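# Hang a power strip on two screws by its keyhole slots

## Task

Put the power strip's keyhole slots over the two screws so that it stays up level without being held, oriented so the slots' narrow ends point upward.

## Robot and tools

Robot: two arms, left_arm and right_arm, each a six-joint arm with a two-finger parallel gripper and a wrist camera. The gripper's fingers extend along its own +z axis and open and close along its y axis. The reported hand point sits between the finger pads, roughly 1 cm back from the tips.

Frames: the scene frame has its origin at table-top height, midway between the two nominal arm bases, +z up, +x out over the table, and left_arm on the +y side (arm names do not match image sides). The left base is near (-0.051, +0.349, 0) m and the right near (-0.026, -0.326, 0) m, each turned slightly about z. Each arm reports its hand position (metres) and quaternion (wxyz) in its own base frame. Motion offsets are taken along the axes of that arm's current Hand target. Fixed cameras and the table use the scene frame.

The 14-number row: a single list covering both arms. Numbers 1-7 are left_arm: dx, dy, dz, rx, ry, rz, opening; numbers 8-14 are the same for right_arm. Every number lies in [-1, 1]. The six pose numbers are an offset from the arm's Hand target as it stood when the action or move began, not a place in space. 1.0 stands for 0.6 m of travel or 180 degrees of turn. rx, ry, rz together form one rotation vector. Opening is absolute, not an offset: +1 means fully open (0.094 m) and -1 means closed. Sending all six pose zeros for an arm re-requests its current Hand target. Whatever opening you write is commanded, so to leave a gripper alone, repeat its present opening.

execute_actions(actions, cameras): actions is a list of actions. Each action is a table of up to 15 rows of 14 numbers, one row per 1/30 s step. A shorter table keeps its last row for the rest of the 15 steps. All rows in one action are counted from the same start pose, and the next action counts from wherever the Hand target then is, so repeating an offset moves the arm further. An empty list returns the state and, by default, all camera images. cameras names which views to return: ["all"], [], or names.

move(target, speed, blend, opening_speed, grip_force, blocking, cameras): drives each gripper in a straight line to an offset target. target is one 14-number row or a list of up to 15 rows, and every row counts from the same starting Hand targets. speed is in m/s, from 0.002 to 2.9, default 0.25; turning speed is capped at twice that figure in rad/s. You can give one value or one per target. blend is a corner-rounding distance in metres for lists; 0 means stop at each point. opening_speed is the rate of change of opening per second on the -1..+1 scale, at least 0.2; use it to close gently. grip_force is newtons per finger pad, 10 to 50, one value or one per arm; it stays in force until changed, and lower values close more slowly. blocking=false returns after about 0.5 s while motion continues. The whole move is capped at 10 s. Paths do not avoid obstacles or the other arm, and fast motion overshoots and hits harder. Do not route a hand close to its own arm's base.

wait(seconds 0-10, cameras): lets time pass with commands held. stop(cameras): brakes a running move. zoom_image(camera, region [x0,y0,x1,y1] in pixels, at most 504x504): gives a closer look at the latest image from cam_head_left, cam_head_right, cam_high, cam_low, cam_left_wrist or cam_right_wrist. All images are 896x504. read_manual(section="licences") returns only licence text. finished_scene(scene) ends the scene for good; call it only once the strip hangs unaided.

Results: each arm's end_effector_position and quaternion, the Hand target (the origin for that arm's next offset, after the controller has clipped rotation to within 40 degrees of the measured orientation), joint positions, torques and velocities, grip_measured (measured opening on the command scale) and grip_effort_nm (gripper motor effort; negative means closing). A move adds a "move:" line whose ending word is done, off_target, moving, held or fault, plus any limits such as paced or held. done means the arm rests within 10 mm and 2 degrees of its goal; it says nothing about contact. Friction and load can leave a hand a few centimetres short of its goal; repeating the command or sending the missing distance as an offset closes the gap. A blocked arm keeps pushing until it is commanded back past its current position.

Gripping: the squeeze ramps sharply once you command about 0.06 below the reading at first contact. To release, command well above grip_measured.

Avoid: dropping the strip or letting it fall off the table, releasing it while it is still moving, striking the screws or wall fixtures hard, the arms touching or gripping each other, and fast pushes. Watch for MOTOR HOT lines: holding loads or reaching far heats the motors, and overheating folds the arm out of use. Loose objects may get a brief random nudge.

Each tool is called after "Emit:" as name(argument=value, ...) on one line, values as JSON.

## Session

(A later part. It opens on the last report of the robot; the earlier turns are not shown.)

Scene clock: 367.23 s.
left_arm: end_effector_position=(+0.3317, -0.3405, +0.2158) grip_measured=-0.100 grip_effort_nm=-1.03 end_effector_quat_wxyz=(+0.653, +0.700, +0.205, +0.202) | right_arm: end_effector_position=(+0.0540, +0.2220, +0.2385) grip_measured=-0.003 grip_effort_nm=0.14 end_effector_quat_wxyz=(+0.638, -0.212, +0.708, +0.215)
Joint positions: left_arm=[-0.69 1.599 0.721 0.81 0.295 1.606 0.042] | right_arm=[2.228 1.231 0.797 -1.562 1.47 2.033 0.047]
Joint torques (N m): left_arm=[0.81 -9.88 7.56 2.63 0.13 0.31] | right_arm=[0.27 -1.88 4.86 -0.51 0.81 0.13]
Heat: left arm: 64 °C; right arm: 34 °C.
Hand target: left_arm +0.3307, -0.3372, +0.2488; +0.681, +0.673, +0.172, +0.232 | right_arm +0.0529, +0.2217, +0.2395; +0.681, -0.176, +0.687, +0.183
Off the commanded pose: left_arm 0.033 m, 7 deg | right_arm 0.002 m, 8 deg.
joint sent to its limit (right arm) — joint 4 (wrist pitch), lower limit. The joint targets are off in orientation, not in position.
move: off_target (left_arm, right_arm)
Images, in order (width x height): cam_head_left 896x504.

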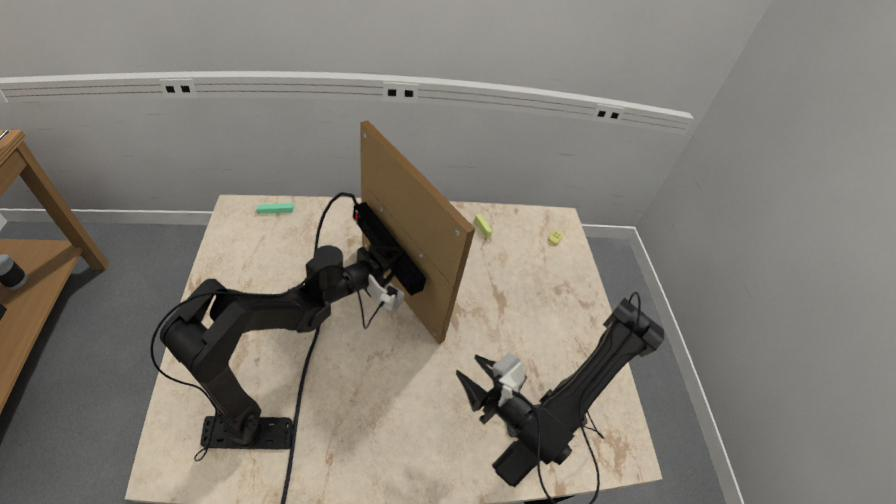

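Emit:
move(target=[[-0.004,0.085,0,0,0,0.012,-0.4,0,0,0,0,0,0,0.0],[-0.004,0.085,0.04,0,0,0.012,-0.4,0,0,0,0,0,0,0.0]], speed=0.06, cameras=["cam_head_left"])

Emit:
zoom_image(camera="cam_head_left", region=[350, 180, 440, 270])

Scene clock: 384.17 s.
left_arm: end_effector_position=(+0.3329, -0.3510, +0.2573) grip_measured=-0.100 grip_effort_nm=-1.03 end_effector_quat_wxyz=(+0.642, +0.711, +0.200, +0.208) | right_arm: end_effector_position=(+0.0540, +0.2220, +0.2385) grip_measured=-0.003 grip_effort_nm=0.14 end_effector_quat_wxyz=(+0.638, -0.212, +0.708, +0.215)
Joint positions: left_arm=[-0.715 1.524 0.867 0.563 0.267 1.635 0.042] | right_arm=[2.228 1.231 0.797 -1.562 1.47 2.033 0.047]
Joint torques (N m): left_arm=[-0.65 -6.89 12.23 2.76 0.01 0.38] | right_arm=[0.36 -1.95 4.98 -0.5 0.79 0.14]
Heat: left arm: 67 °C; right arm: 34 °C.
Hand target: left_arm +0.3374, -0.3594, +0.3001; +0.676, +0.677, +0.159, +0.244 | right_arm +0.0529, +0.2217, +0.2395; +0.681, -0.176, +0.687, +0.183
Off the commanded pose: left_arm 0.044 m, 8 deg | right_arm 0.002 m, 8 deg.
joint sent to its limit (right arm) — joint 4 (wrist pitch), lower limit. The joint targets are off in orientation, not in position.
move: off_target (left_arm, right_arm)
Images, in order (width x height): cam_head_left 896x504.

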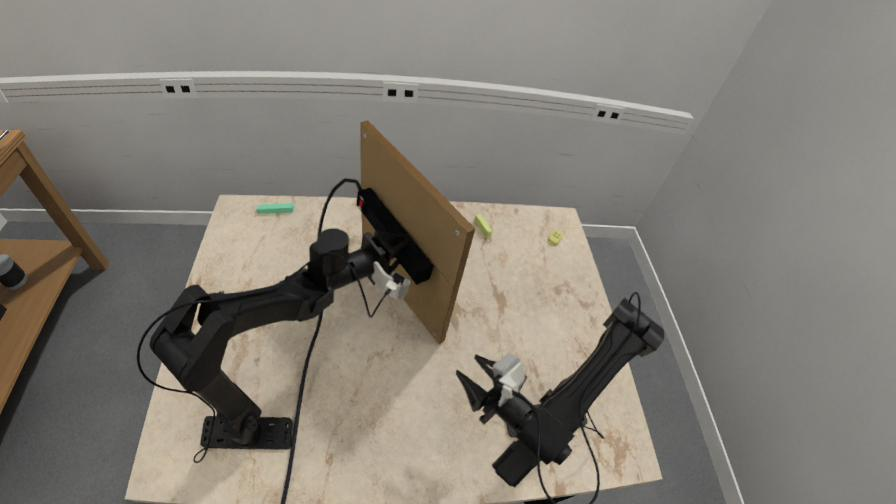

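Scaled by 5.600 from the camera's 896x504 image, which has a finer 1280x720 frame.

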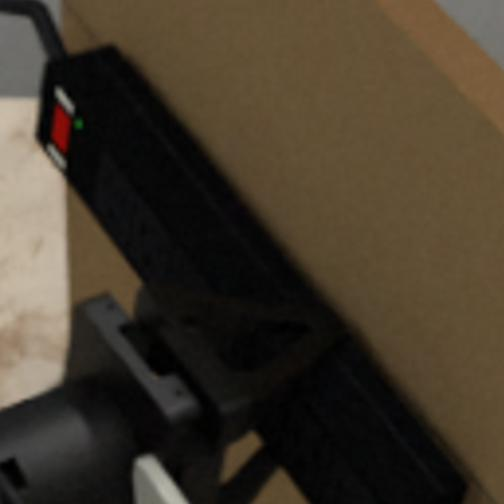

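Emit:
move(target=[0,0.002,0.03,0,0.014,-0.01,-0.4,0,0,0,0,0,0,0.0], speed=0.06, cameras=["cam_head_left"])

Emit:
zoom_image(camera="cam_head_left", region=[350, 180, 440, 270])

Scene clock: 388.40 s.
left_arm: end_effector_position=(+0.3348, -0.3602, +0.2574) grip_measured=-0.100 grip_effort_nm=-1.03 end_effector_quat_wxyz=(+0.639, +0.708, +0.211, +0.214) | right_arm: end_effector_position=(+0.0540, +0.2220, +0.2385) grip_measured=-0.003 grip_effort_nm=0.14 end_effector_quat_wxyz=(+0.638, -0.212, +0.708, +0.215)
Joint positions: left_arm=[-0.747 1.548 0.892 0.562 0.21 1.624 0.042] | right_arm=[2.228 1.231 0.797 -1.562 1.47 2.033 0.047]
Joint torques (N m): left_arm=[-1.13 -5.07 14.52 2.82 -0.22 0.19] | right_arm=[0.31 -2.02 5.05 -0.5 0.81 0.13]
Heat: left arm: 69 °C; right arm: 34 °C.
Hand target: left_arm +0.3471, -0.3744, +0.3021; +0.676, +0.668, +0.185, +0.249 | right_arm +0.0529, +0.2217, +0.2395; +0.681, -0.176, +0.687, +0.183
Off the commanded pose: left_arm 0.048 m, 8 deg | right_arm 0.002 m, 8 deg.
joint sent to its limit (right arm) — joint 4 (wrist pitch), lower limit. The joint targets are off in orientation, not in position.
move: off_target (left_arm, right_arm)
Images, in order (width x height): cam_head_left 896x504.

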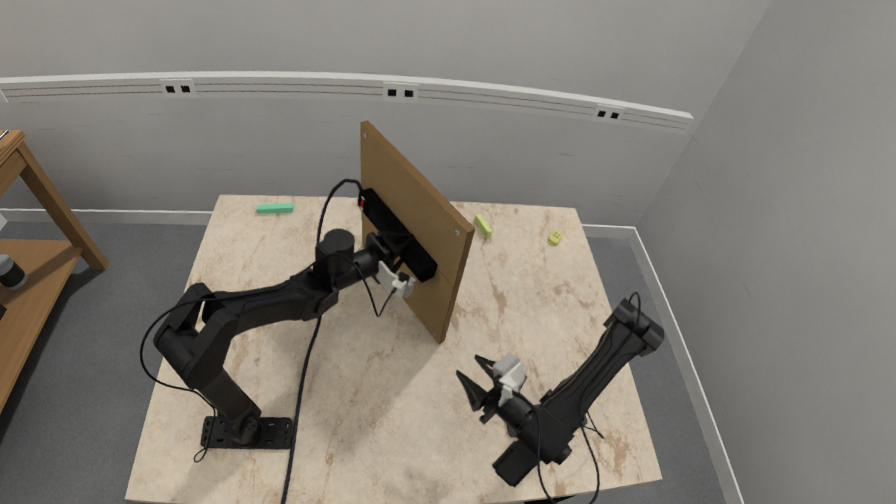

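Scaled by 5.600 from the camera's 896x504 image, which has a finer 1280x720 frame.

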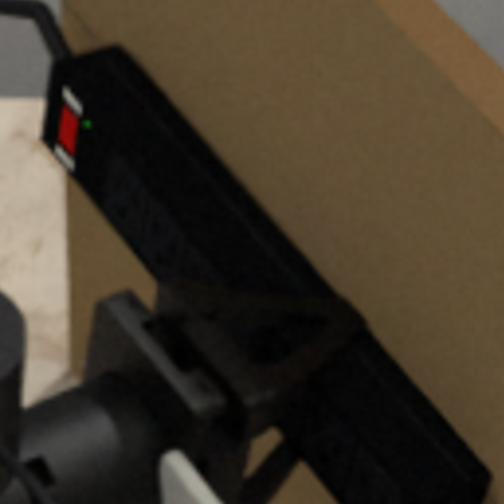

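Emit:
move(target=[0.004,-0.05,-0.005,0,0,0,-0.4,0,0,0,0,0,0,0.0], speed=0.05, cameras=["cam_head_left"])

Emit:
zoom_image(camera="cam_head_left", region=[350, 180, 440, 270])

Scene clock: 394.60 s.
left_arm: end_effector_position=(+0.3351, -0.3610, +0.2564) grip_measured=-0.100 grip_effort_nm=-1.03 end_effector_quat_wxyz=(+0.658, +0.693, +0.203, +0.216) | right_arm: end_effector_position=(+0.0540, +0.2220, +0.2385) grip_measured=-0.003 grip_effort_nm=0.14 end_effector_quat_wxyz=(+0.638, -0.212, +0.708, +0.215)
Joint positions: left_arm=[-0.742 1.574 0.857 0.674 0.226 1.613 0.042] | right_arm=[2.228 1.231 0.797 -1.562 1.47 2.033 0.047]
Joint torques (N m): left_arm=[-0.1 -2.44 11.75 2.86 -0.24 0.3] | right_arm=[0.24 -1.91 4.94 -0.52 0.78 0.11]
Heat: left arm: 70 °C; right arm: 34 °C.
Hand target: left_arm +0.3500, -0.3701, +0.2722; +0.676, +0.668, +0.185, +0.249 | right_arm +0.0529, +0.2217, +0.2395; +0.681, -0.176, +0.687, +0.183
Off the commanded pose: left_arm 0.024 m, 6 deg | right_arm 0.002 m, 8 deg.
joint sent to its limit (right arm) — joint 4 (wrist pitch), lower limit. The joint targets are off in orientation, not in position.
move: off_target (left_arm, right_arm)
Images, in order (width x height): cam_head_left 896x504.

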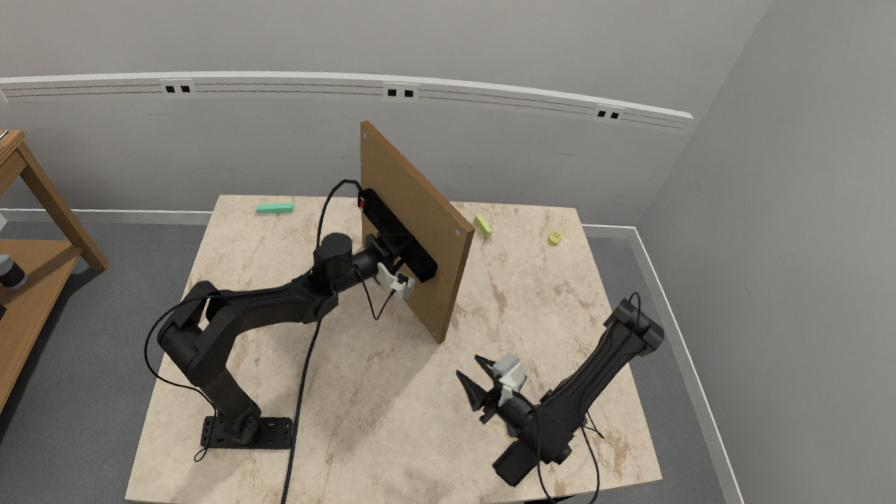

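Scaled by 5.600 from the camera's 896x504 image, which has a finer 1280x720 frame.

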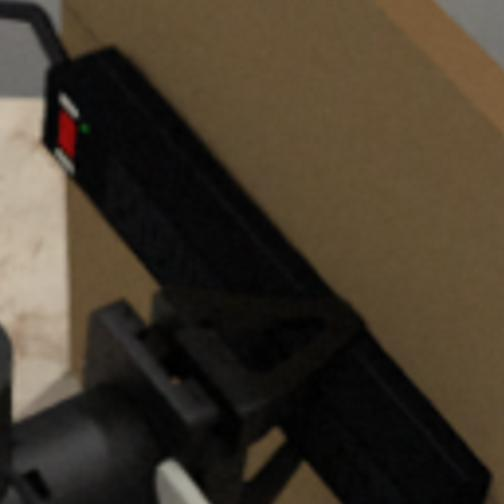

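Emit:
move(target=[0,0.04,-0.01,0,0,0,-0.4,0,0,0,0,0,0,0], speed=0.06, cameras=["cam_head_left"])

Emit:
zoom_image(camera="cam_head_left", region=[350, 180, 440, 270])

Scene clock: 408.83 s.
left_arm: end_effector_position=(+0.3357, -0.3593, +0.2563) grip_measured=-0.100 grip_effort_nm=-1.03 end_effector_quat_wxyz=(+0.651, +0.697, +0.208, +0.216) | right_arm: end_effector_position=(+0.0540, +0.2220, +0.2385) grip_measured=-0.003 grip_effort_nm=0.14 end_effector_quat_wxyz=(+0.638, -0.212, +0.708, +0.215)
Joint positions: left_arm=[-0.742 1.563 0.866 0.637 0.217 1.614 0.042] | right_arm=[2.228 1.231 0.797 -1.562 1.47 2.033 0.047]
Joint torques (N m): left_arm=[-0.31 -7.12 13.46 2.35 -0.16 0.28] | right_arm=[0.21 -2 4.86 -0.51 0.79 0.1]
Heat: left arm: 73 °C; right arm: 34 °C.
Hand target: left_arm +0.3444, -0.3657, +0.2959; +0.676, +0.668, +0.185, +0.249 | right_arm +0.0529, +0.2217, +0.2395; +0.681, -0.176, +0.687, +0.183
Off the commanded pose: left_arm 0.041 m, 6 deg | right_arm 0.002 m, 8 deg.
joint sent to its limit (right arm) — joint 4 (wrist pitch), lower limit. The joint targets are off in orientation, not in position.
move: off_target (left_arm, right_arm)
Images, in order (width x height): cam_head_left 896x504.

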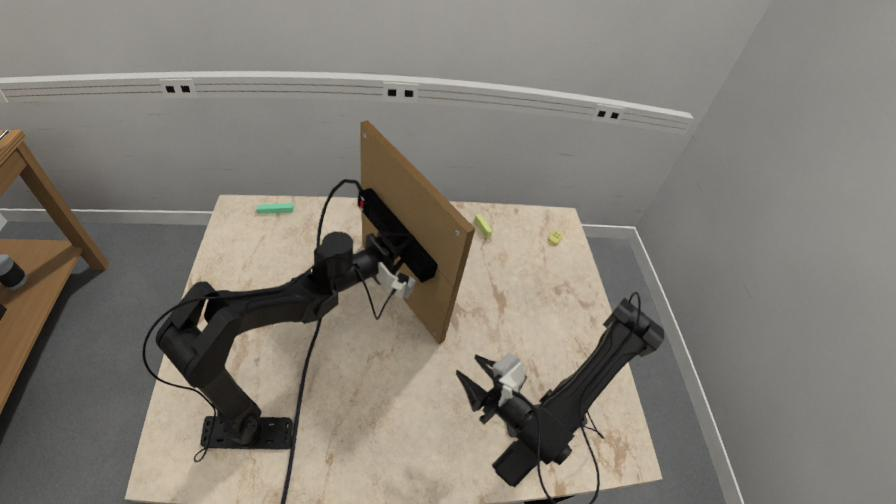

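Scaled by 5.600 from the camera's 896x504 image, which has a finer 1280x720 frame.

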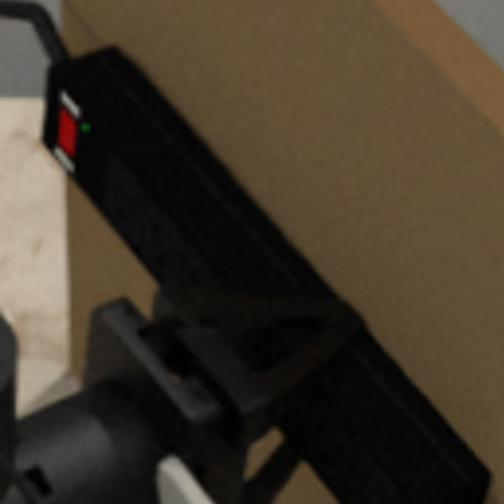

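Emit:
move(target=[0,-0.1,-0.015,0,0,0,-0.4,0,0,0,0,0,0,0], speed=0.06, cameras=["cam_head_left"])

Emit:
zoom_image(camera="cam_head_left", region=[350, 180, 440, 270])

Scene clock: 414.17 s.
left_arm: end_effector_position=(+0.3376, -0.3575, +0.2522) grip_measured=-0.100 grip_effort_nm=-1.03 end_effector_quat_wxyz=(+0.693, +0.654, +0.195, +0.234) | right_arm: end_effector_position=(+0.0540, +0.2220, +0.2385) grip_measured=-0.003 grip_effort_nm=0.14 end_effector_quat_wxyz=(+0.638, -0.212, +0.708, +0.215)
Joint positions: left_arm=[-0.736 1.645 0.782 0.936 0.219 1.591 0.042] | right_arm=[2.228 1.231 0.797 -1.562 1.47 2.033 0.047]
Joint torques (N m): left_arm=[1.06 -4.48 7.17 1.98 0.02 0.49] | right_arm=[0.28 -2.02 4.93 -0.51 0.79 0.12]
Heat: left arm: 71 °C; right arm: 34 °C.
Hand target: left_arm +0.3445, -0.3573, +0.2358; +0.676, +0.668, +0.185, +0.249 | right_arm +0.0529, +0.2217, +0.2395; +0.681, -0.176, +0.687, +0.183
Off the commanded pose: left_arm 0.018 m, 3 deg | right_arm 0.002 m, 8 deg.
joint sent to its limit (right arm) — joint 4 (wrist pitch), lower limit. The joint targets are off in orientation, not in position.
move: off_target (left_arm, right_arm)
Images, in order (width x height): cam_head_left 896x504.

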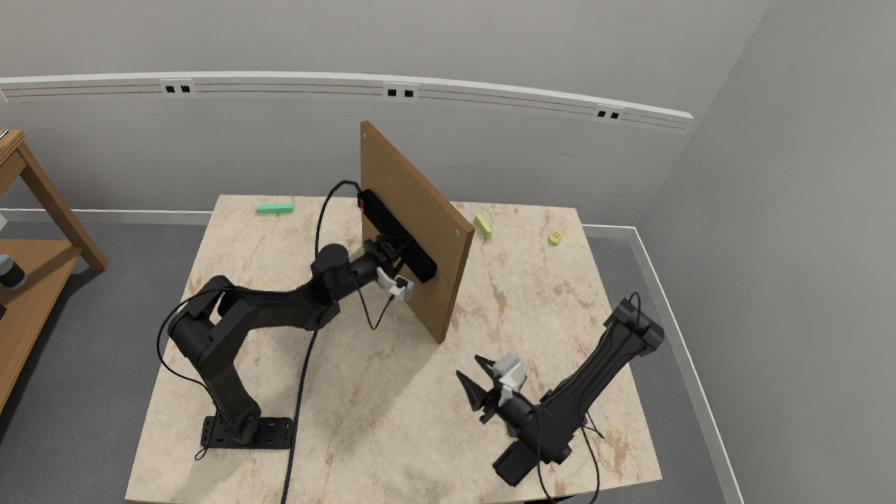

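Scaled by 5.600 from the camera's 896x504 image, which has a finer 1280x720 frame.

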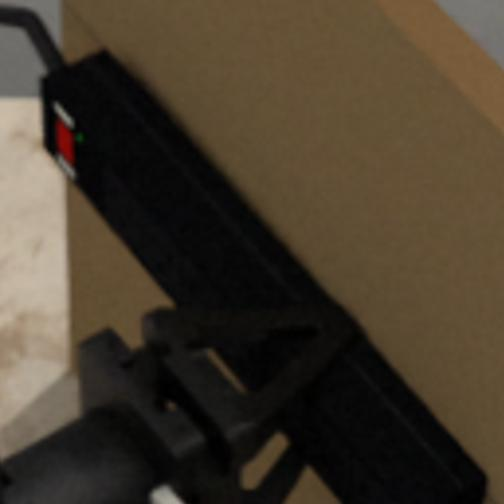

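Emit:
move(target=[0,-0.05,0.015,0,-0.01,0,-0.4,0,0,0,0,0,0,0], speed=0.06, cameras=["cam_head_left"])

Emit:
zoom_image(camera="cam_head_left", region=[350, 180, 440, 270])

Scene clock: 417.50 s.
left_arm: end_effector_position=(+0.3377, -0.3574, +0.2504) grip_measured=-0.098 grip_effort_nm=-1.03 end_effector_quat_wxyz=(+0.717, +0.635, +0.173, +0.232) | right_arm: end_effector_position=(+0.0540, +0.2220, +0.2385) grip_measured=-0.003 grip_effort_nm=0.14 end_effector_quat_wxyz=(+0.638, -0.212, +0.708, +0.215)
Joint positions: left_arm=[-0.717 1.708 0.76 1.088 0.273 1.58 0.042] | right_arm=[2.228 1.231 0.797 -1.562 1.47 2.033 0.047]
Joint torques (N m): left_arm=[1.06 -0.76 7.25 1.64 -0.01 0.59] | right_arm=[0.29 -1.84 4.86 -0.49 0.79 0.14]
Heat: left arm: 69 °C; right arm: 34 °C.
Hand target: left_arm +0.3524, -0.3641, +0.2064; +0.679, +0.672, +0.174, +0.238 | right_arm +0.0529, +0.2217, +0.2395; +0.681, -0.176, +0.687, +0.183
Off the commanded pose: left_arm 0.047 m, 6 deg | right_arm 0.002 m, 8 deg.
joint sent to its limit (right arm) — joint 4 (wrist pitch), lower limit. The joint targets are off in orientation, not in position.
move: off_target (left_arm, right_arm)
Images, in order (width x height): cam_head_left 896x504.

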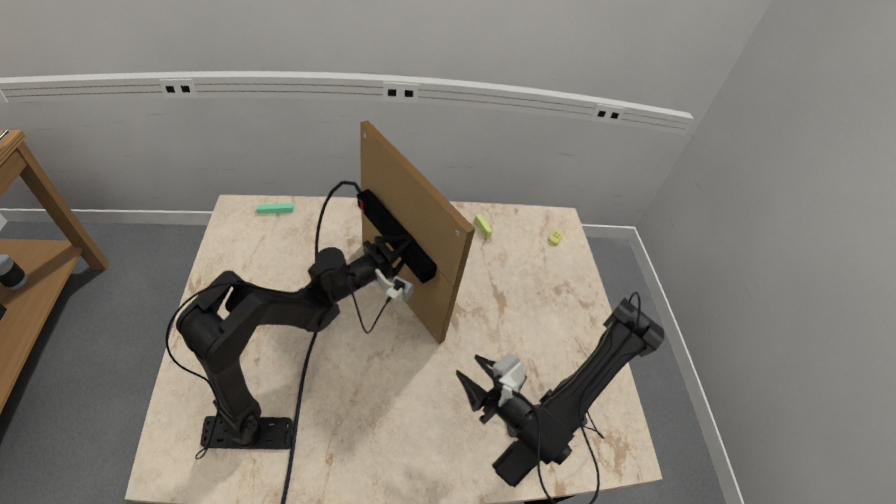

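Scaled by 5.600 from the camera's 896x504 image, which has a finer 1280x720 frame.

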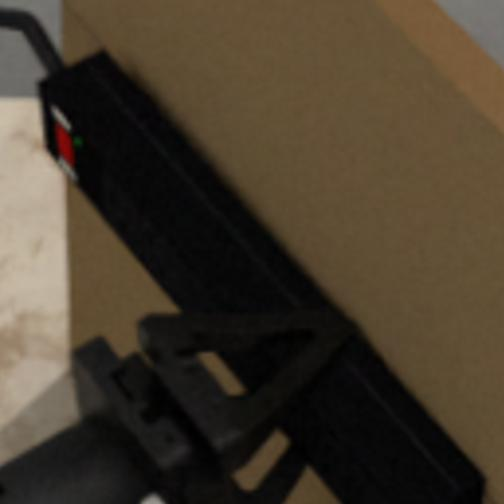

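Emit:
move(target=[0,0.03,-0.08,0,0,0,-0.4,0,0,0,0,0,0,0], speed=0.06, cameras=["cam_head_left"])

Emit:
zoom_image(camera="cam_head_left", region=[350, 180, 440, 270])

Scene clock: 422.07 s.
left_arm: end_effector_position=(+0.3360, -0.3551, +0.2476) grip_measured=-0.098 grip_effort_nm=-1.03 end_effector_quat_wxyz=(+0.705, +0.647, +0.182, +0.227) | right_arm: end_effector_position=(+0.0540, +0.2220, +0.2385) grip_measured=-0.003 grip_effort_nm=0.13 end_effector_quat_wxyz=(+0.638, -0.212, +0.708, +0.215)
Joint positions: left_arm=[-0.718 1.673 0.755 1.019 0.265 1.58 0.042] | right_arm=[2.228 1.231 0.797 -1.562 1.47 2.033 0.047]
Joint torques (N m): left_arm=[4.15 -12.77 -2.63 1.86 0.36 0.54] | right_arm=[0.2 -1.92 4.82 -0.51 0.77 0.13]
Heat: left arm: 66 °C; right arm: 34 °C.
Hand target: left_arm +0.3240, -0.3247, +0.2225; +0.679, +0.672, +0.174, +0.238 | right_arm +0.0529, +0.2217, +0.2395; +0.681, -0.176, +0.687, +0.183
Off the commanded pose: left_arm 0.041 m, 4 deg | right_arm 0.002 m, 8 deg.
joint sent to its limit (right arm) — joint 4 (wrist pitch), lower limit. The joint targets are off in orientation, not in position.
move: off_target (left_arm, right_arm)
Images, in order (width x height): cam_head_left 896x504.

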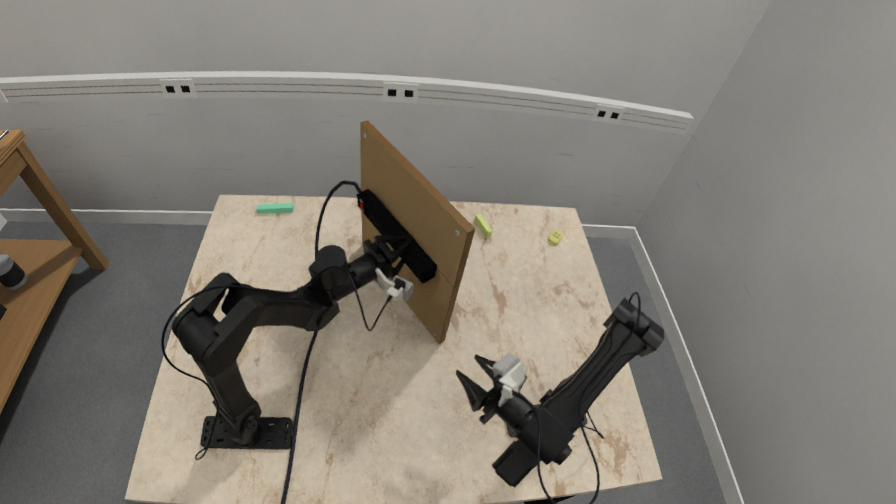

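Scaled by 5.600 from the camera's 896x504 image, which has a finer 1280x720 frame.

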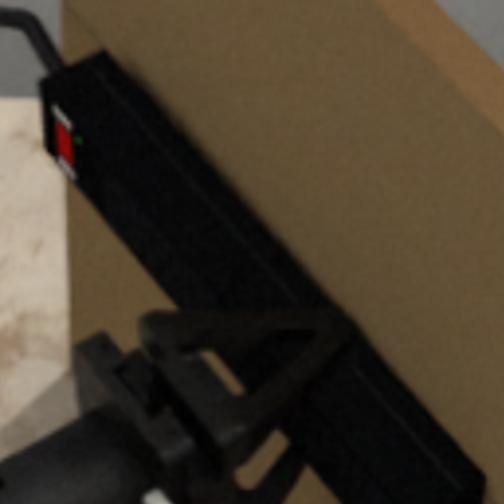

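Emit:
move(target=[0,0.07,0.045,0,0,0,-0.4,0,0,0,0,0,0,0], speed=0.06)

Emit:
move(target=[0,0,0,0,0,0,0.25,0,0,0,0,0,0,0], opening_speed=0.25, cameras=["cam_head_left","cam_left_wrist","cam_right_wrist"])

Emit:
zoom_image(camera="cam_head_left", region=[350, 180, 440, 270])

Scene clock: 427.53 s.
left_arm: end_effector_position=(+0.3373, -0.3571, +0.2526) grip_measured=-0.099 grip_effort_nm=-1.03 end_effector_quat_wxyz=(+0.681, +0.672, +0.190, +0.219) | right_arm: end_effector_position=(+0.0540, +0.2220, +0.2385) grip_measured=-0.003 grip_effort_nm=0.14 end_effector_quat_wxyz=(+0.638, -0.212, +0.708, +0.215)
Joint positions: left_arm=[-0.72 1.616 0.808 0.833 0.264 1.6 0.042] | right_arm=[2.228 1.231 0.797 -1.562 1.47 2.033 0.047]
Joint torques (N m): left_arm=[1.46 -11.43 6.9 1.71 0.07 0.41] | right_arm=[0.34 -1.94 4.94 -0.51 0.82 0.12]
Heat: left arm: 65 °C; right arm: 34 °C.
Hand target: left_arm +0.3353, -0.3477, +0.2653; +0.679, +0.672, +0.174, +0.238 | right_arm +0.0529, +0.2217, +0.2395; +0.681, -0.176, +0.687, +0.183
Off the commanded pose: left_arm 0.016 m, 3 deg | right_arm 0.002 m, 8 deg.
joint sent to its limit (right arm) — joint 4 (wrist pitch), lower limit. The joint targets are off in orientation, not in position.
move: off_target (left_arm, right_arm)

Scene clock: 430.33 s.
left_arm: end_effector_position=(+0.3326, -0.3569, +0.2515) grip_measured=+0.248 grip_effort_nm=0.09 end_effector_quat_wxyz=(+0.671, +0.685, +0.174, +0.222) | right_arm: end_effector_position=(+0.0540, +0.2220, +0.2385) grip_measured=-0.003 grip_effort_nm=0.13 end_effector_quat_wxyz=(+0.638, -0.212, +0.708, +0.215)
Joint positions: left_arm=[-0.719 1.594 0.808 0.786 0.283 1.643 0.059] | right_arm=[2.228 1.231 0.797 -1.562 1.47 2.033 0.047]
Joint torques (N m): left_arm=[1.42 -9.54 7.02 2.12 -0.1 0.02] | right_arm=[0.31 -2.03 4.74 -0.51 0.8 0.12]
Heat: left arm: 64 °C; right arm: 34 °C.
Hand target: left_arm +0.3353, -0.3477, +0.2654; +0.679, +0.672, +0.174, +0.238 | right_arm +0.0529, +0.2217, +0.2395; +0.681, -0.176, +0.687, +0.183
Off the commanded pose: left_arm 0.017 m, 3 deg | right_arm 0.002 m, 8 deg.
joint sent to its limit (right arm) — joint 4 (wrist pitch), lower limit. The joint targets are off in orientation, not in position.
move: off_target (left_arm, right_arm)
camera_calibration:
cam_left_wrist: T_world_to_cam=[[0.0706749, 0.00846164, -0.997464, 0.230438], [0.535418, 0.843383, 0.0450913, 0.149401], [0.841625, -0.537247, 0.0550754, -0.398362], [0, 0, 0, 1]] pos_world=[0.238993, -0.341971, 0.245056]
cam_right_wrist: T_world_to_cam=[[0.569224, -0.820733, -0.0487999, 0.163237], [-0.447295, -0.259329, -0.855965, 0.321744], [0.689863, 0.509063, -0.514726, 0.0591984], [0, 0, 0, 1]] pos_world=[0.0101575, 0.187275, 0.313838]
Images, in order (width x height): cam_head_left 896x504, cam_left_wrist 896x504, cam_right_wrist 896x504.

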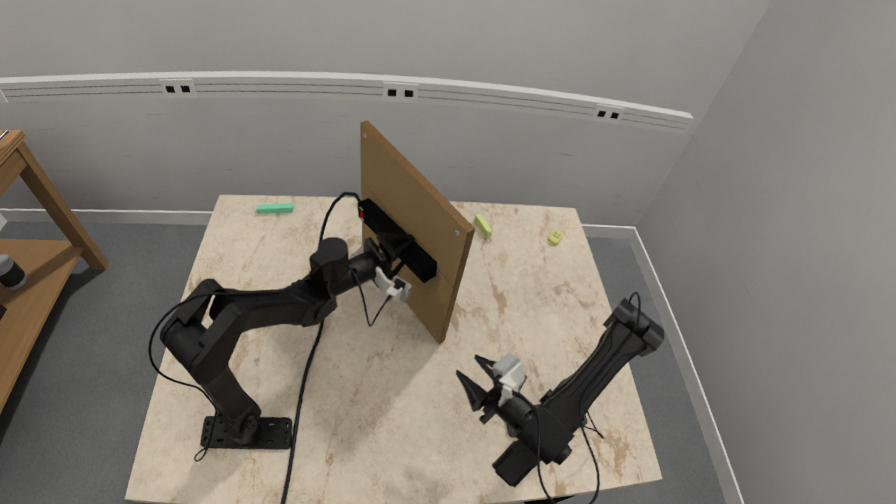

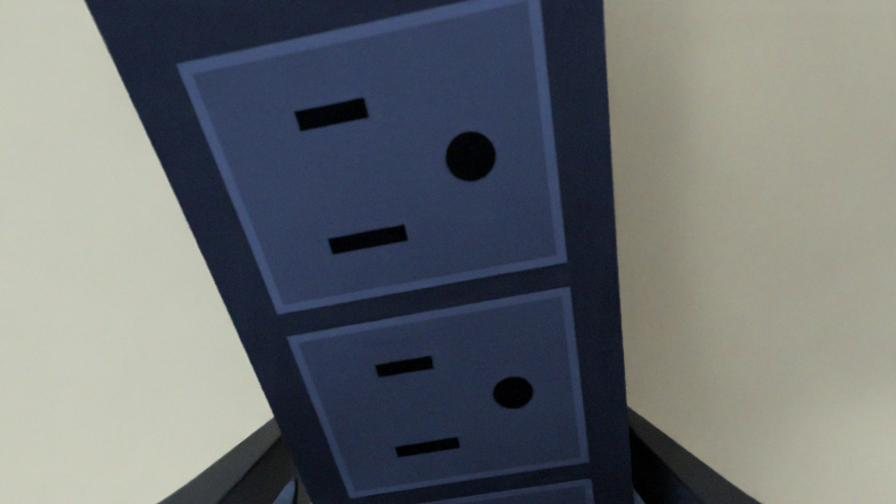

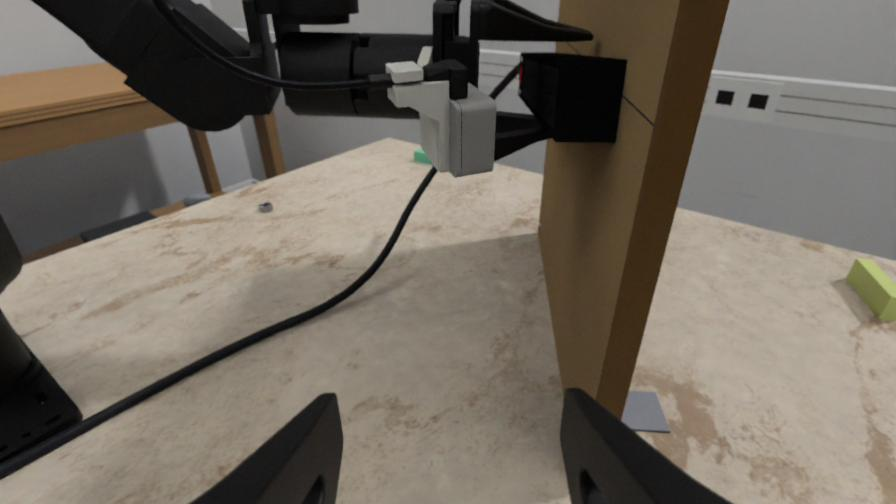

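Scaled by 5.600 from the camera's 896x504 image, which has a finer 1280x720 frame.

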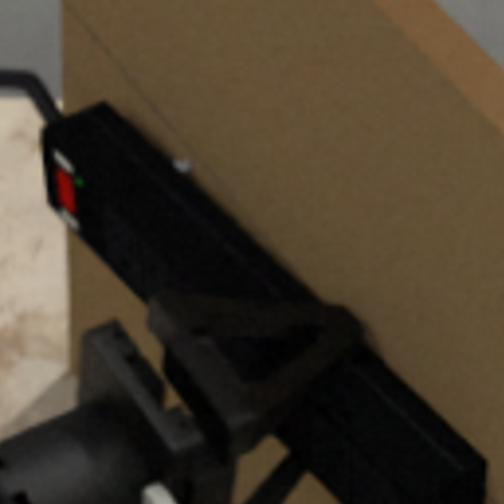

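Emit:
move(target=[0,0,0.02,0,0.05,0,-0.4,0,0,0,0,0,0,0], opening_speed=0.4, speed=0.06, cameras=["cam_head_left","cam_left_wrist"])

Emit:
zoom_image(camera="cam_head_left", region=[350, 180, 440, 270])

Scene clock: 436.90 s.
left_arm: end_effector_position=(+0.3332, -0.3586, +0.2477) grip_measured=-0.019 grip_effort_nm=-1.03 end_effector_quat_wxyz=(+0.660, +0.672, +0.223, +0.251) | right_arm: end_effector_position=(+0.0540, +0.2220, +0.2385) grip_measured=-0.003 grip_effort_nm=0.14 end_effector_quat_wxyz=(+0.638, -0.212, +0.708, +0.215)
Joint positions: left_arm=[-0.787 1.592 0.792 0.797 0.101 1.614 0.046] | right_arm=[2.228 1.231 0.797 -1.562 1.47 2.033 0.047]
Joint torques (N m): left_arm=[-1.44 -6.86 9.96 2.23 -0.8 0.28] | right_arm=[0.35 -2 4.85 -0.47 0.81 0.13]
Heat: left arm: 65 °C; right arm: 34 °C.
Hand target: left_arm +0.3420, -0.3577, +0.2657; +0.663, +0.652, +0.227, +0.290 | right_arm +0.0529, +0.2217, +0.2395; +0.681, -0.176, +0.687, +0.183
Off the commanded pose: left_arm 0.020 m, 5 deg | right_arm 0.002 m, 8 deg.
joint sent to its limit (right arm) — joint 4 (wrist pitch), lower limit. The joint targets are off in orientation, not in position.
move: off_target (left_arm, right_arm)
camera_calibration:
cam_left_wrist: T_world_to_cam=[[0.0452103, 0.000849202, -0.998977, 0.232759], [0.436027, 0.8997, 0.0204979, 0.210034], [0.898797, -0.436508, 0.0403054, -0.378928], [0, 0, 0, 1]] pos_world=[0.238476, -0.354571, 0.243489]
Images, in order (width x height): cam_head_left 896x504, cam_left_wrist 896x504.

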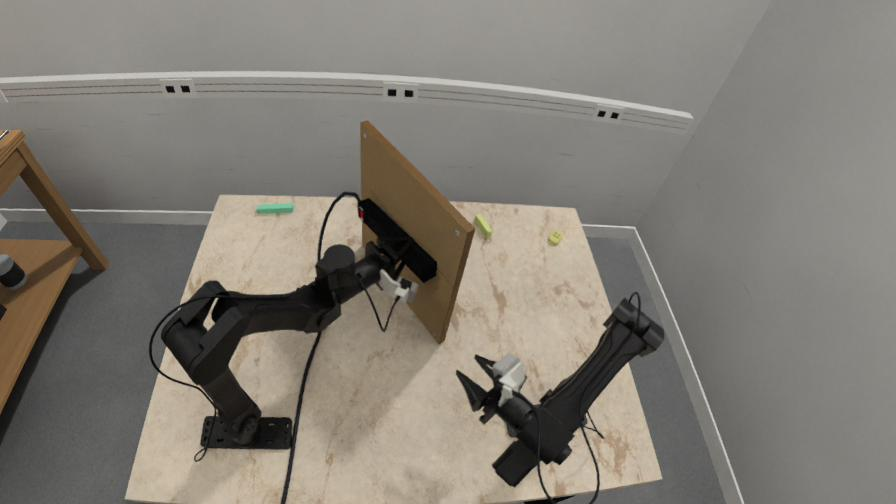

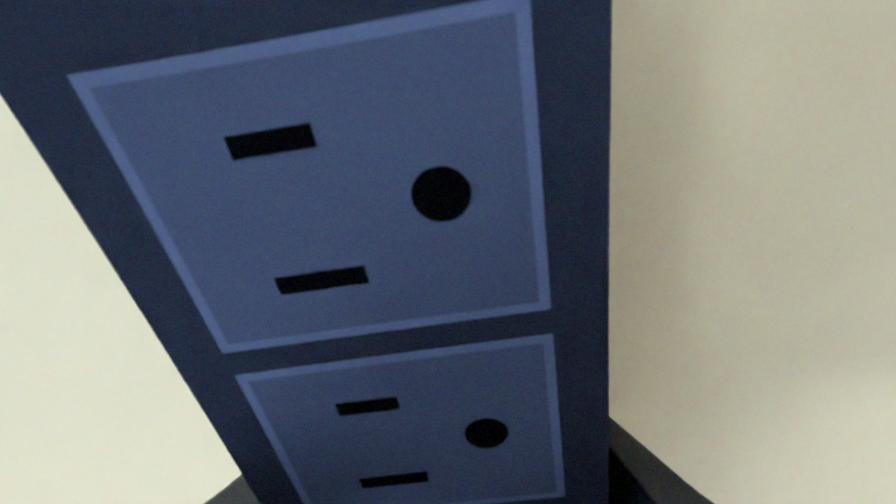

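Scaled by 5.600 from the camera's 896x504 image, which has a finer 1280x720 frame.

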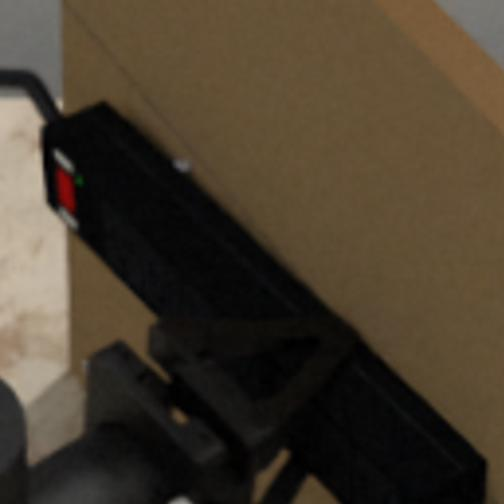

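Emit:
move(target=[[0,0,-0.01,0,0.04,0,-0.45,0,0,0,0,0,0,0],[0,0.04,-0.01,0,0.04,0.05,-0.45,0,0,0,0,0,0,0]], speed=0.06, cameras=["cam_head_left"])

Emit:
zoom_image(camera="cam_head_left", region=[350, 180, 440, 270])

Scene clock: 443.43 s.
left_arm: end_effector_position=(+0.3336, -0.3565, +0.2500) grip_measured=-0.050 grip_effort_nm=-1.03 end_effector_quat_wxyz=(+0.643, +0.655, +0.272, +0.290) | right_arm: end_effector_position=(+0.0540, +0.2220, +0.2385) grip_measured=-0.003 grip_effort_nm=0.14 end_effector_quat_wxyz=(+0.638, -0.212, +0.708, +0.215)
Joint positions: left_arm=[-0.86 1.581 0.794 0.78 -0.107 1.599 0.045] | right_arm=[2.228 1.231 0.797 -1.562 1.47 2.033 0.047]
Joint torques (N m): left_arm=[-1.88 -10.93 11.86 1.81 -0.74 1.79] | right_arm=[0.29 -1.84 4.93 -0.5 0.8 0.13]
Heat: left arm: 64 °C; right arm: 34 °C.
Hand target: left_arm +0.3358, -0.3538, +0.2894; +0.623, +0.648, +0.216, +0.382 | right_arm +0.0529, +0.2217, +0.2395; +0.681, -0.176, +0.687, +0.183
Off the commanded pose: left_arm 0.039 m, 13 deg | right_arm 0.002 m, 8 deg.
joint sent to its limit (right arm) — joint 4 (wrist pitch), lower limit. The joint targets are off in orientation, not in position.
move: off_target (left_arm, right_arm)
Images, in order (width x height): cam_head_left 896x504.

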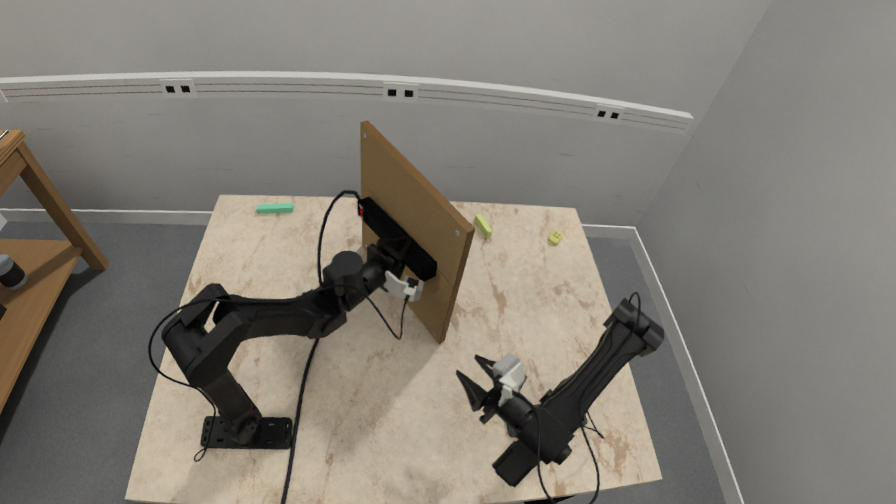

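Scaled by 5.600 from the camera's 896x504 image, which has a finer 1280x720 frame.

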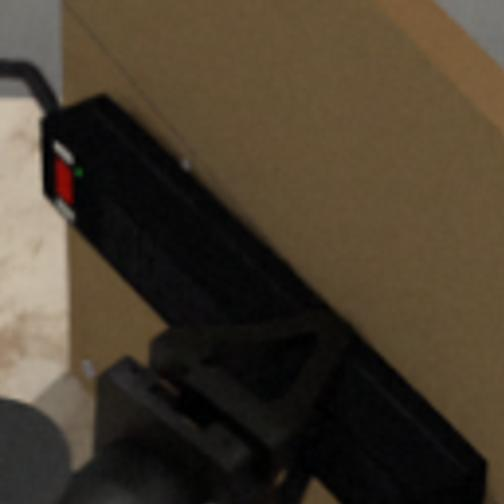

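Emit:
move(target=[[0,0.03,-0.07,0,0,-0.03,-0.45,0,0,0,0,0,0,0],[0,0.06,-0.07,0,0,0.0,-0.45,0,0,0,0,0,0,0]], speed=0.06, cameras=["cam_head_left"])

Emit:
zoom_image(camera="cam_head_left", region=[350, 180, 440, 270])

Scene clock: 452.40 s.
left_arm: end_effector_position=(+0.3313, -0.3542, +0.2513) grip_measured=-0.056 grip_effort_nm=-1.03 end_effector_quat_wxyz=(+0.616, +0.672, +0.288, +0.293) | right_arm: end_effector_position=(+0.0540, +0.2220, +0.2385) grip_measured=-0.003 grip_effort_nm=0.14 end_effector_quat_wxyz=(+0.638, -0.212, +0.708, +0.215)
Joint positions: left_arm=[-0.879 1.537 0.83 0.636 -0.157 1.6 0.044] | right_arm=[2.228 1.231 0.797 -1.562 1.47 2.033 0.047]
Joint torques (N m): left_arm=[-4.75 -22.17 6.05 1.93 -0.76 1.79] | right_arm=[0.24 -1.85 4.75 -0.48 0.8 0.13]
Heat: left arm: 62 °C; right arm: 34 °C.
Hand target: left_arm +0.2967, -0.3314, +0.3215; +0.623, +0.648, +0.216, +0.382 | right_arm +0.0529, +0.2217, +0.2395; +0.681, -0.176, +0.687, +0.183
Off the commanded pose: left_arm 0.082 m, 13 deg | right_arm 0.002 m, 8 deg.
joint sent to its limit (right arm) — joint 4 (wrist pitch), lower limit. The joint targets are off in orientation, not in position.
move: off_target (left_arm, right_arm)
Images, in order (width x height): cam_head_left 896x504.

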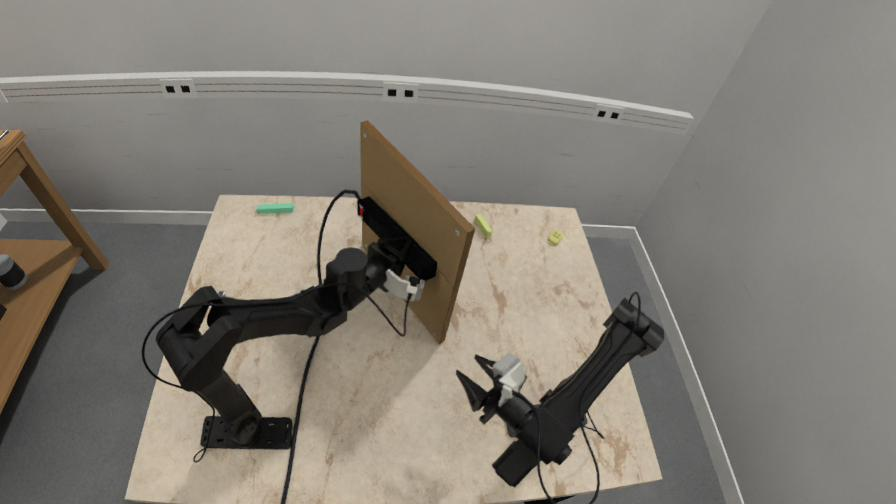

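Scaled by 5.600 from the camera's 896x504 image, which has a finer 1280x720 frame.

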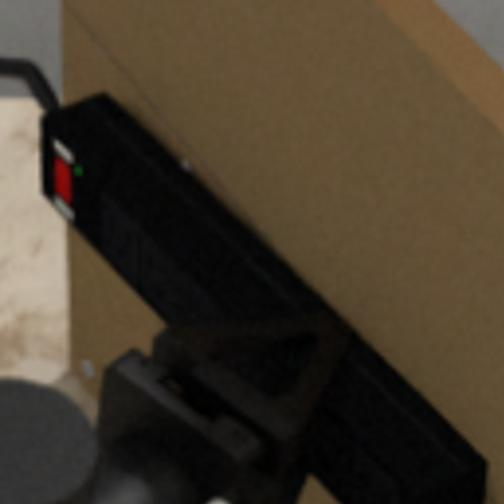

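Emit:
move(target=[[0,-0.0,0.05,0,-0.04,-0.07,-0.45,0,0,0,0,0,0,0],[0,0.06,0.05,0,-0.04,-0.07,-0.45,0,0,0,0,0,0,0]], speed=0.06, cameras=["cam_head_left"])

Emit:
zoom_image(camera="cam_head_left", region=[350, 180, 440, 270])

Scene clock: 458.87 s.
left_arm: end_effector_position=(+0.3122, -0.3530, +0.3196) grip_measured=-0.065 grip_effort_nm=-1.03 end_effector_quat_wxyz=(+0.639, +0.675, +0.273, +0.246) | right_arm: end_effector_position=(+0.0540, +0.2220, +0.2385) grip_measured=-0.003 grip_effort_nm=0.13 end_effector_quat_wxyz=(+0.638, -0.212, +0.708, +0.215)
Joint positions: left_arm=[-0.868 1.39 0.977 0.351 -0.049 1.551 0.044] | right_arm=[2.228 1.231 0.797 -1.562 1.47 2.033 0.047]
Joint torques (N m): left_arm=[-0.27 -6.69 11.36 2.73 -0.03 0.33] | right_arm=[0.2 -2.07 4.93 -0.49 0.8 0.11]
Heat: left arm: 62 °C; right arm: 34 °C.
Hand target: left_arm +0.3126, -0.3554, +0.3583; +0.673, +0.643, +0.246, +0.270 | right_arm +0.0529, +0.2217, +0.2395; +0.681, -0.176, +0.687, +0.183
Off the commanded pose: left_arm 0.039 m, 7 deg | right_arm 0.002 m, 8 deg.
joint sent to its limit (right arm) — joint 4 (wrist pitch), lower limit. The joint targets are off in orientation, not in position.
move: off_target (left_arm, right_arm)
Images, in order (width x height): cam_head_left 896x504.

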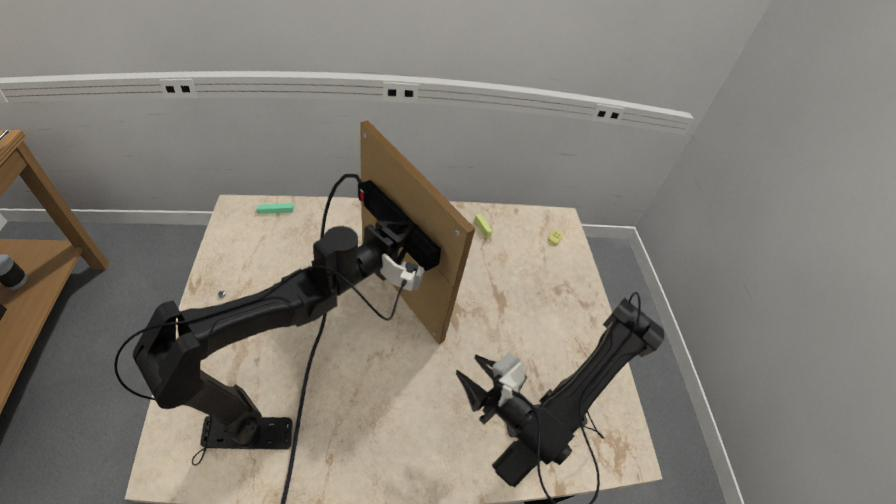

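Scaled by 5.600 from the camera's 896x504 image, which has a finer 1280x720 frame.

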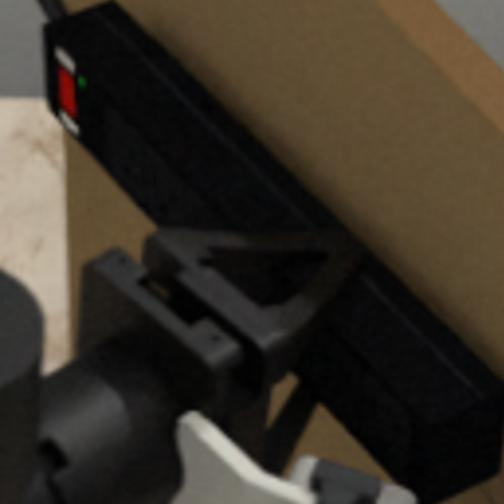

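Emit:
move(target=[[0,0,-0.06,0,-0.06,0.01,-0.45,0,0,0,0,0,0,0],[0.04,-0.1,-0.04,0,-0.06,0.01,-0.45,0,0,0,0,0,0,0]], speed=0.1, cameras=["cam_head_left"])

Emit:
zoom_image(camera="cam_head_left", region=[350, 180, 440, 270])

Scene clock: 467.63 s.
left_arm: end_effector_position=(+0.3134, -0.3228, +0.2667) grip_measured=-0.065 grip_effort_nm=-1.03 end_effector_quat_wxyz=(+0.657, +0.700, +0.210, +0.183) | right_arm: end_effector_position=(+0.0540, +0.2220, +0.2385) grip_measured=-0.003 grip_effort_nm=0.14 end_effector_quat_wxyz=(+0.638, -0.212, +0.708, +0.215)
Joint positions: left_arm=[-0.67 1.388 0.767 0.548 0.337 1.575 0.044] | right_arm=[2.228 1.231 0.797 -1.562 1.47 2.033 0.047]
Joint torques (N m): left_arm=[0.73 -5.75 8.88 3.02 0.1 0.34] | right_arm=[0.34 -1.94 4.89 -0.49 0.8 0.13]
Heat: left arm: 64 °C; right arm: 34 °C.
Hand target: left_arm +0.3166, -0.3232, +0.2975; +0.689, +0.669, +0.172, +0.218 | right_arm +0.0529, +0.2217, +0.2395; +0.681, -0.176, +0.687, +0.183
Off the commanded pose: left_arm 0.031 m, 8 deg | right_arm 0.002 m, 8 deg.
joint sent to its limit (right arm) — joint 4 (wrist pitch), lower limit. The joint targets are off in orientation, not in position.
move: off_target (left_arm, right_arm)
Images, in order (width x height): cam_head_left 896x504.

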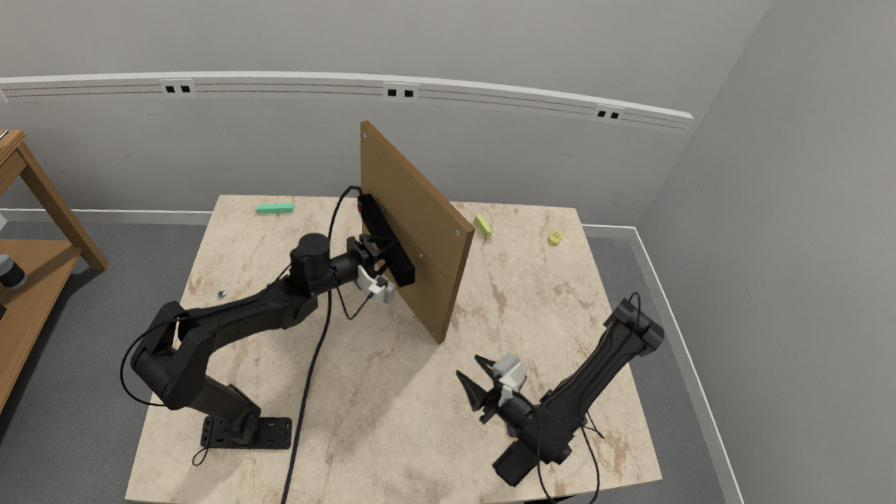

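Scaled by 5.600 from the camera's 896x504 image, which has a finer 1280x720 frame.

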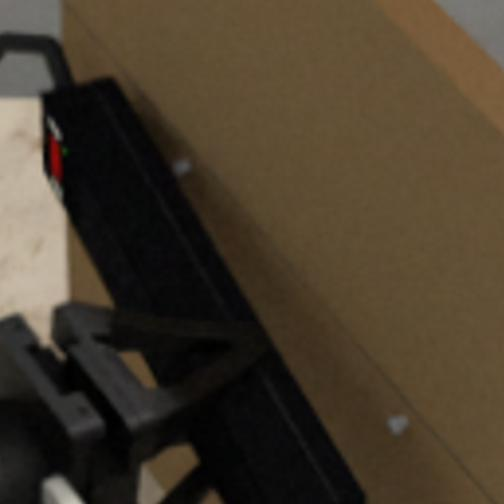

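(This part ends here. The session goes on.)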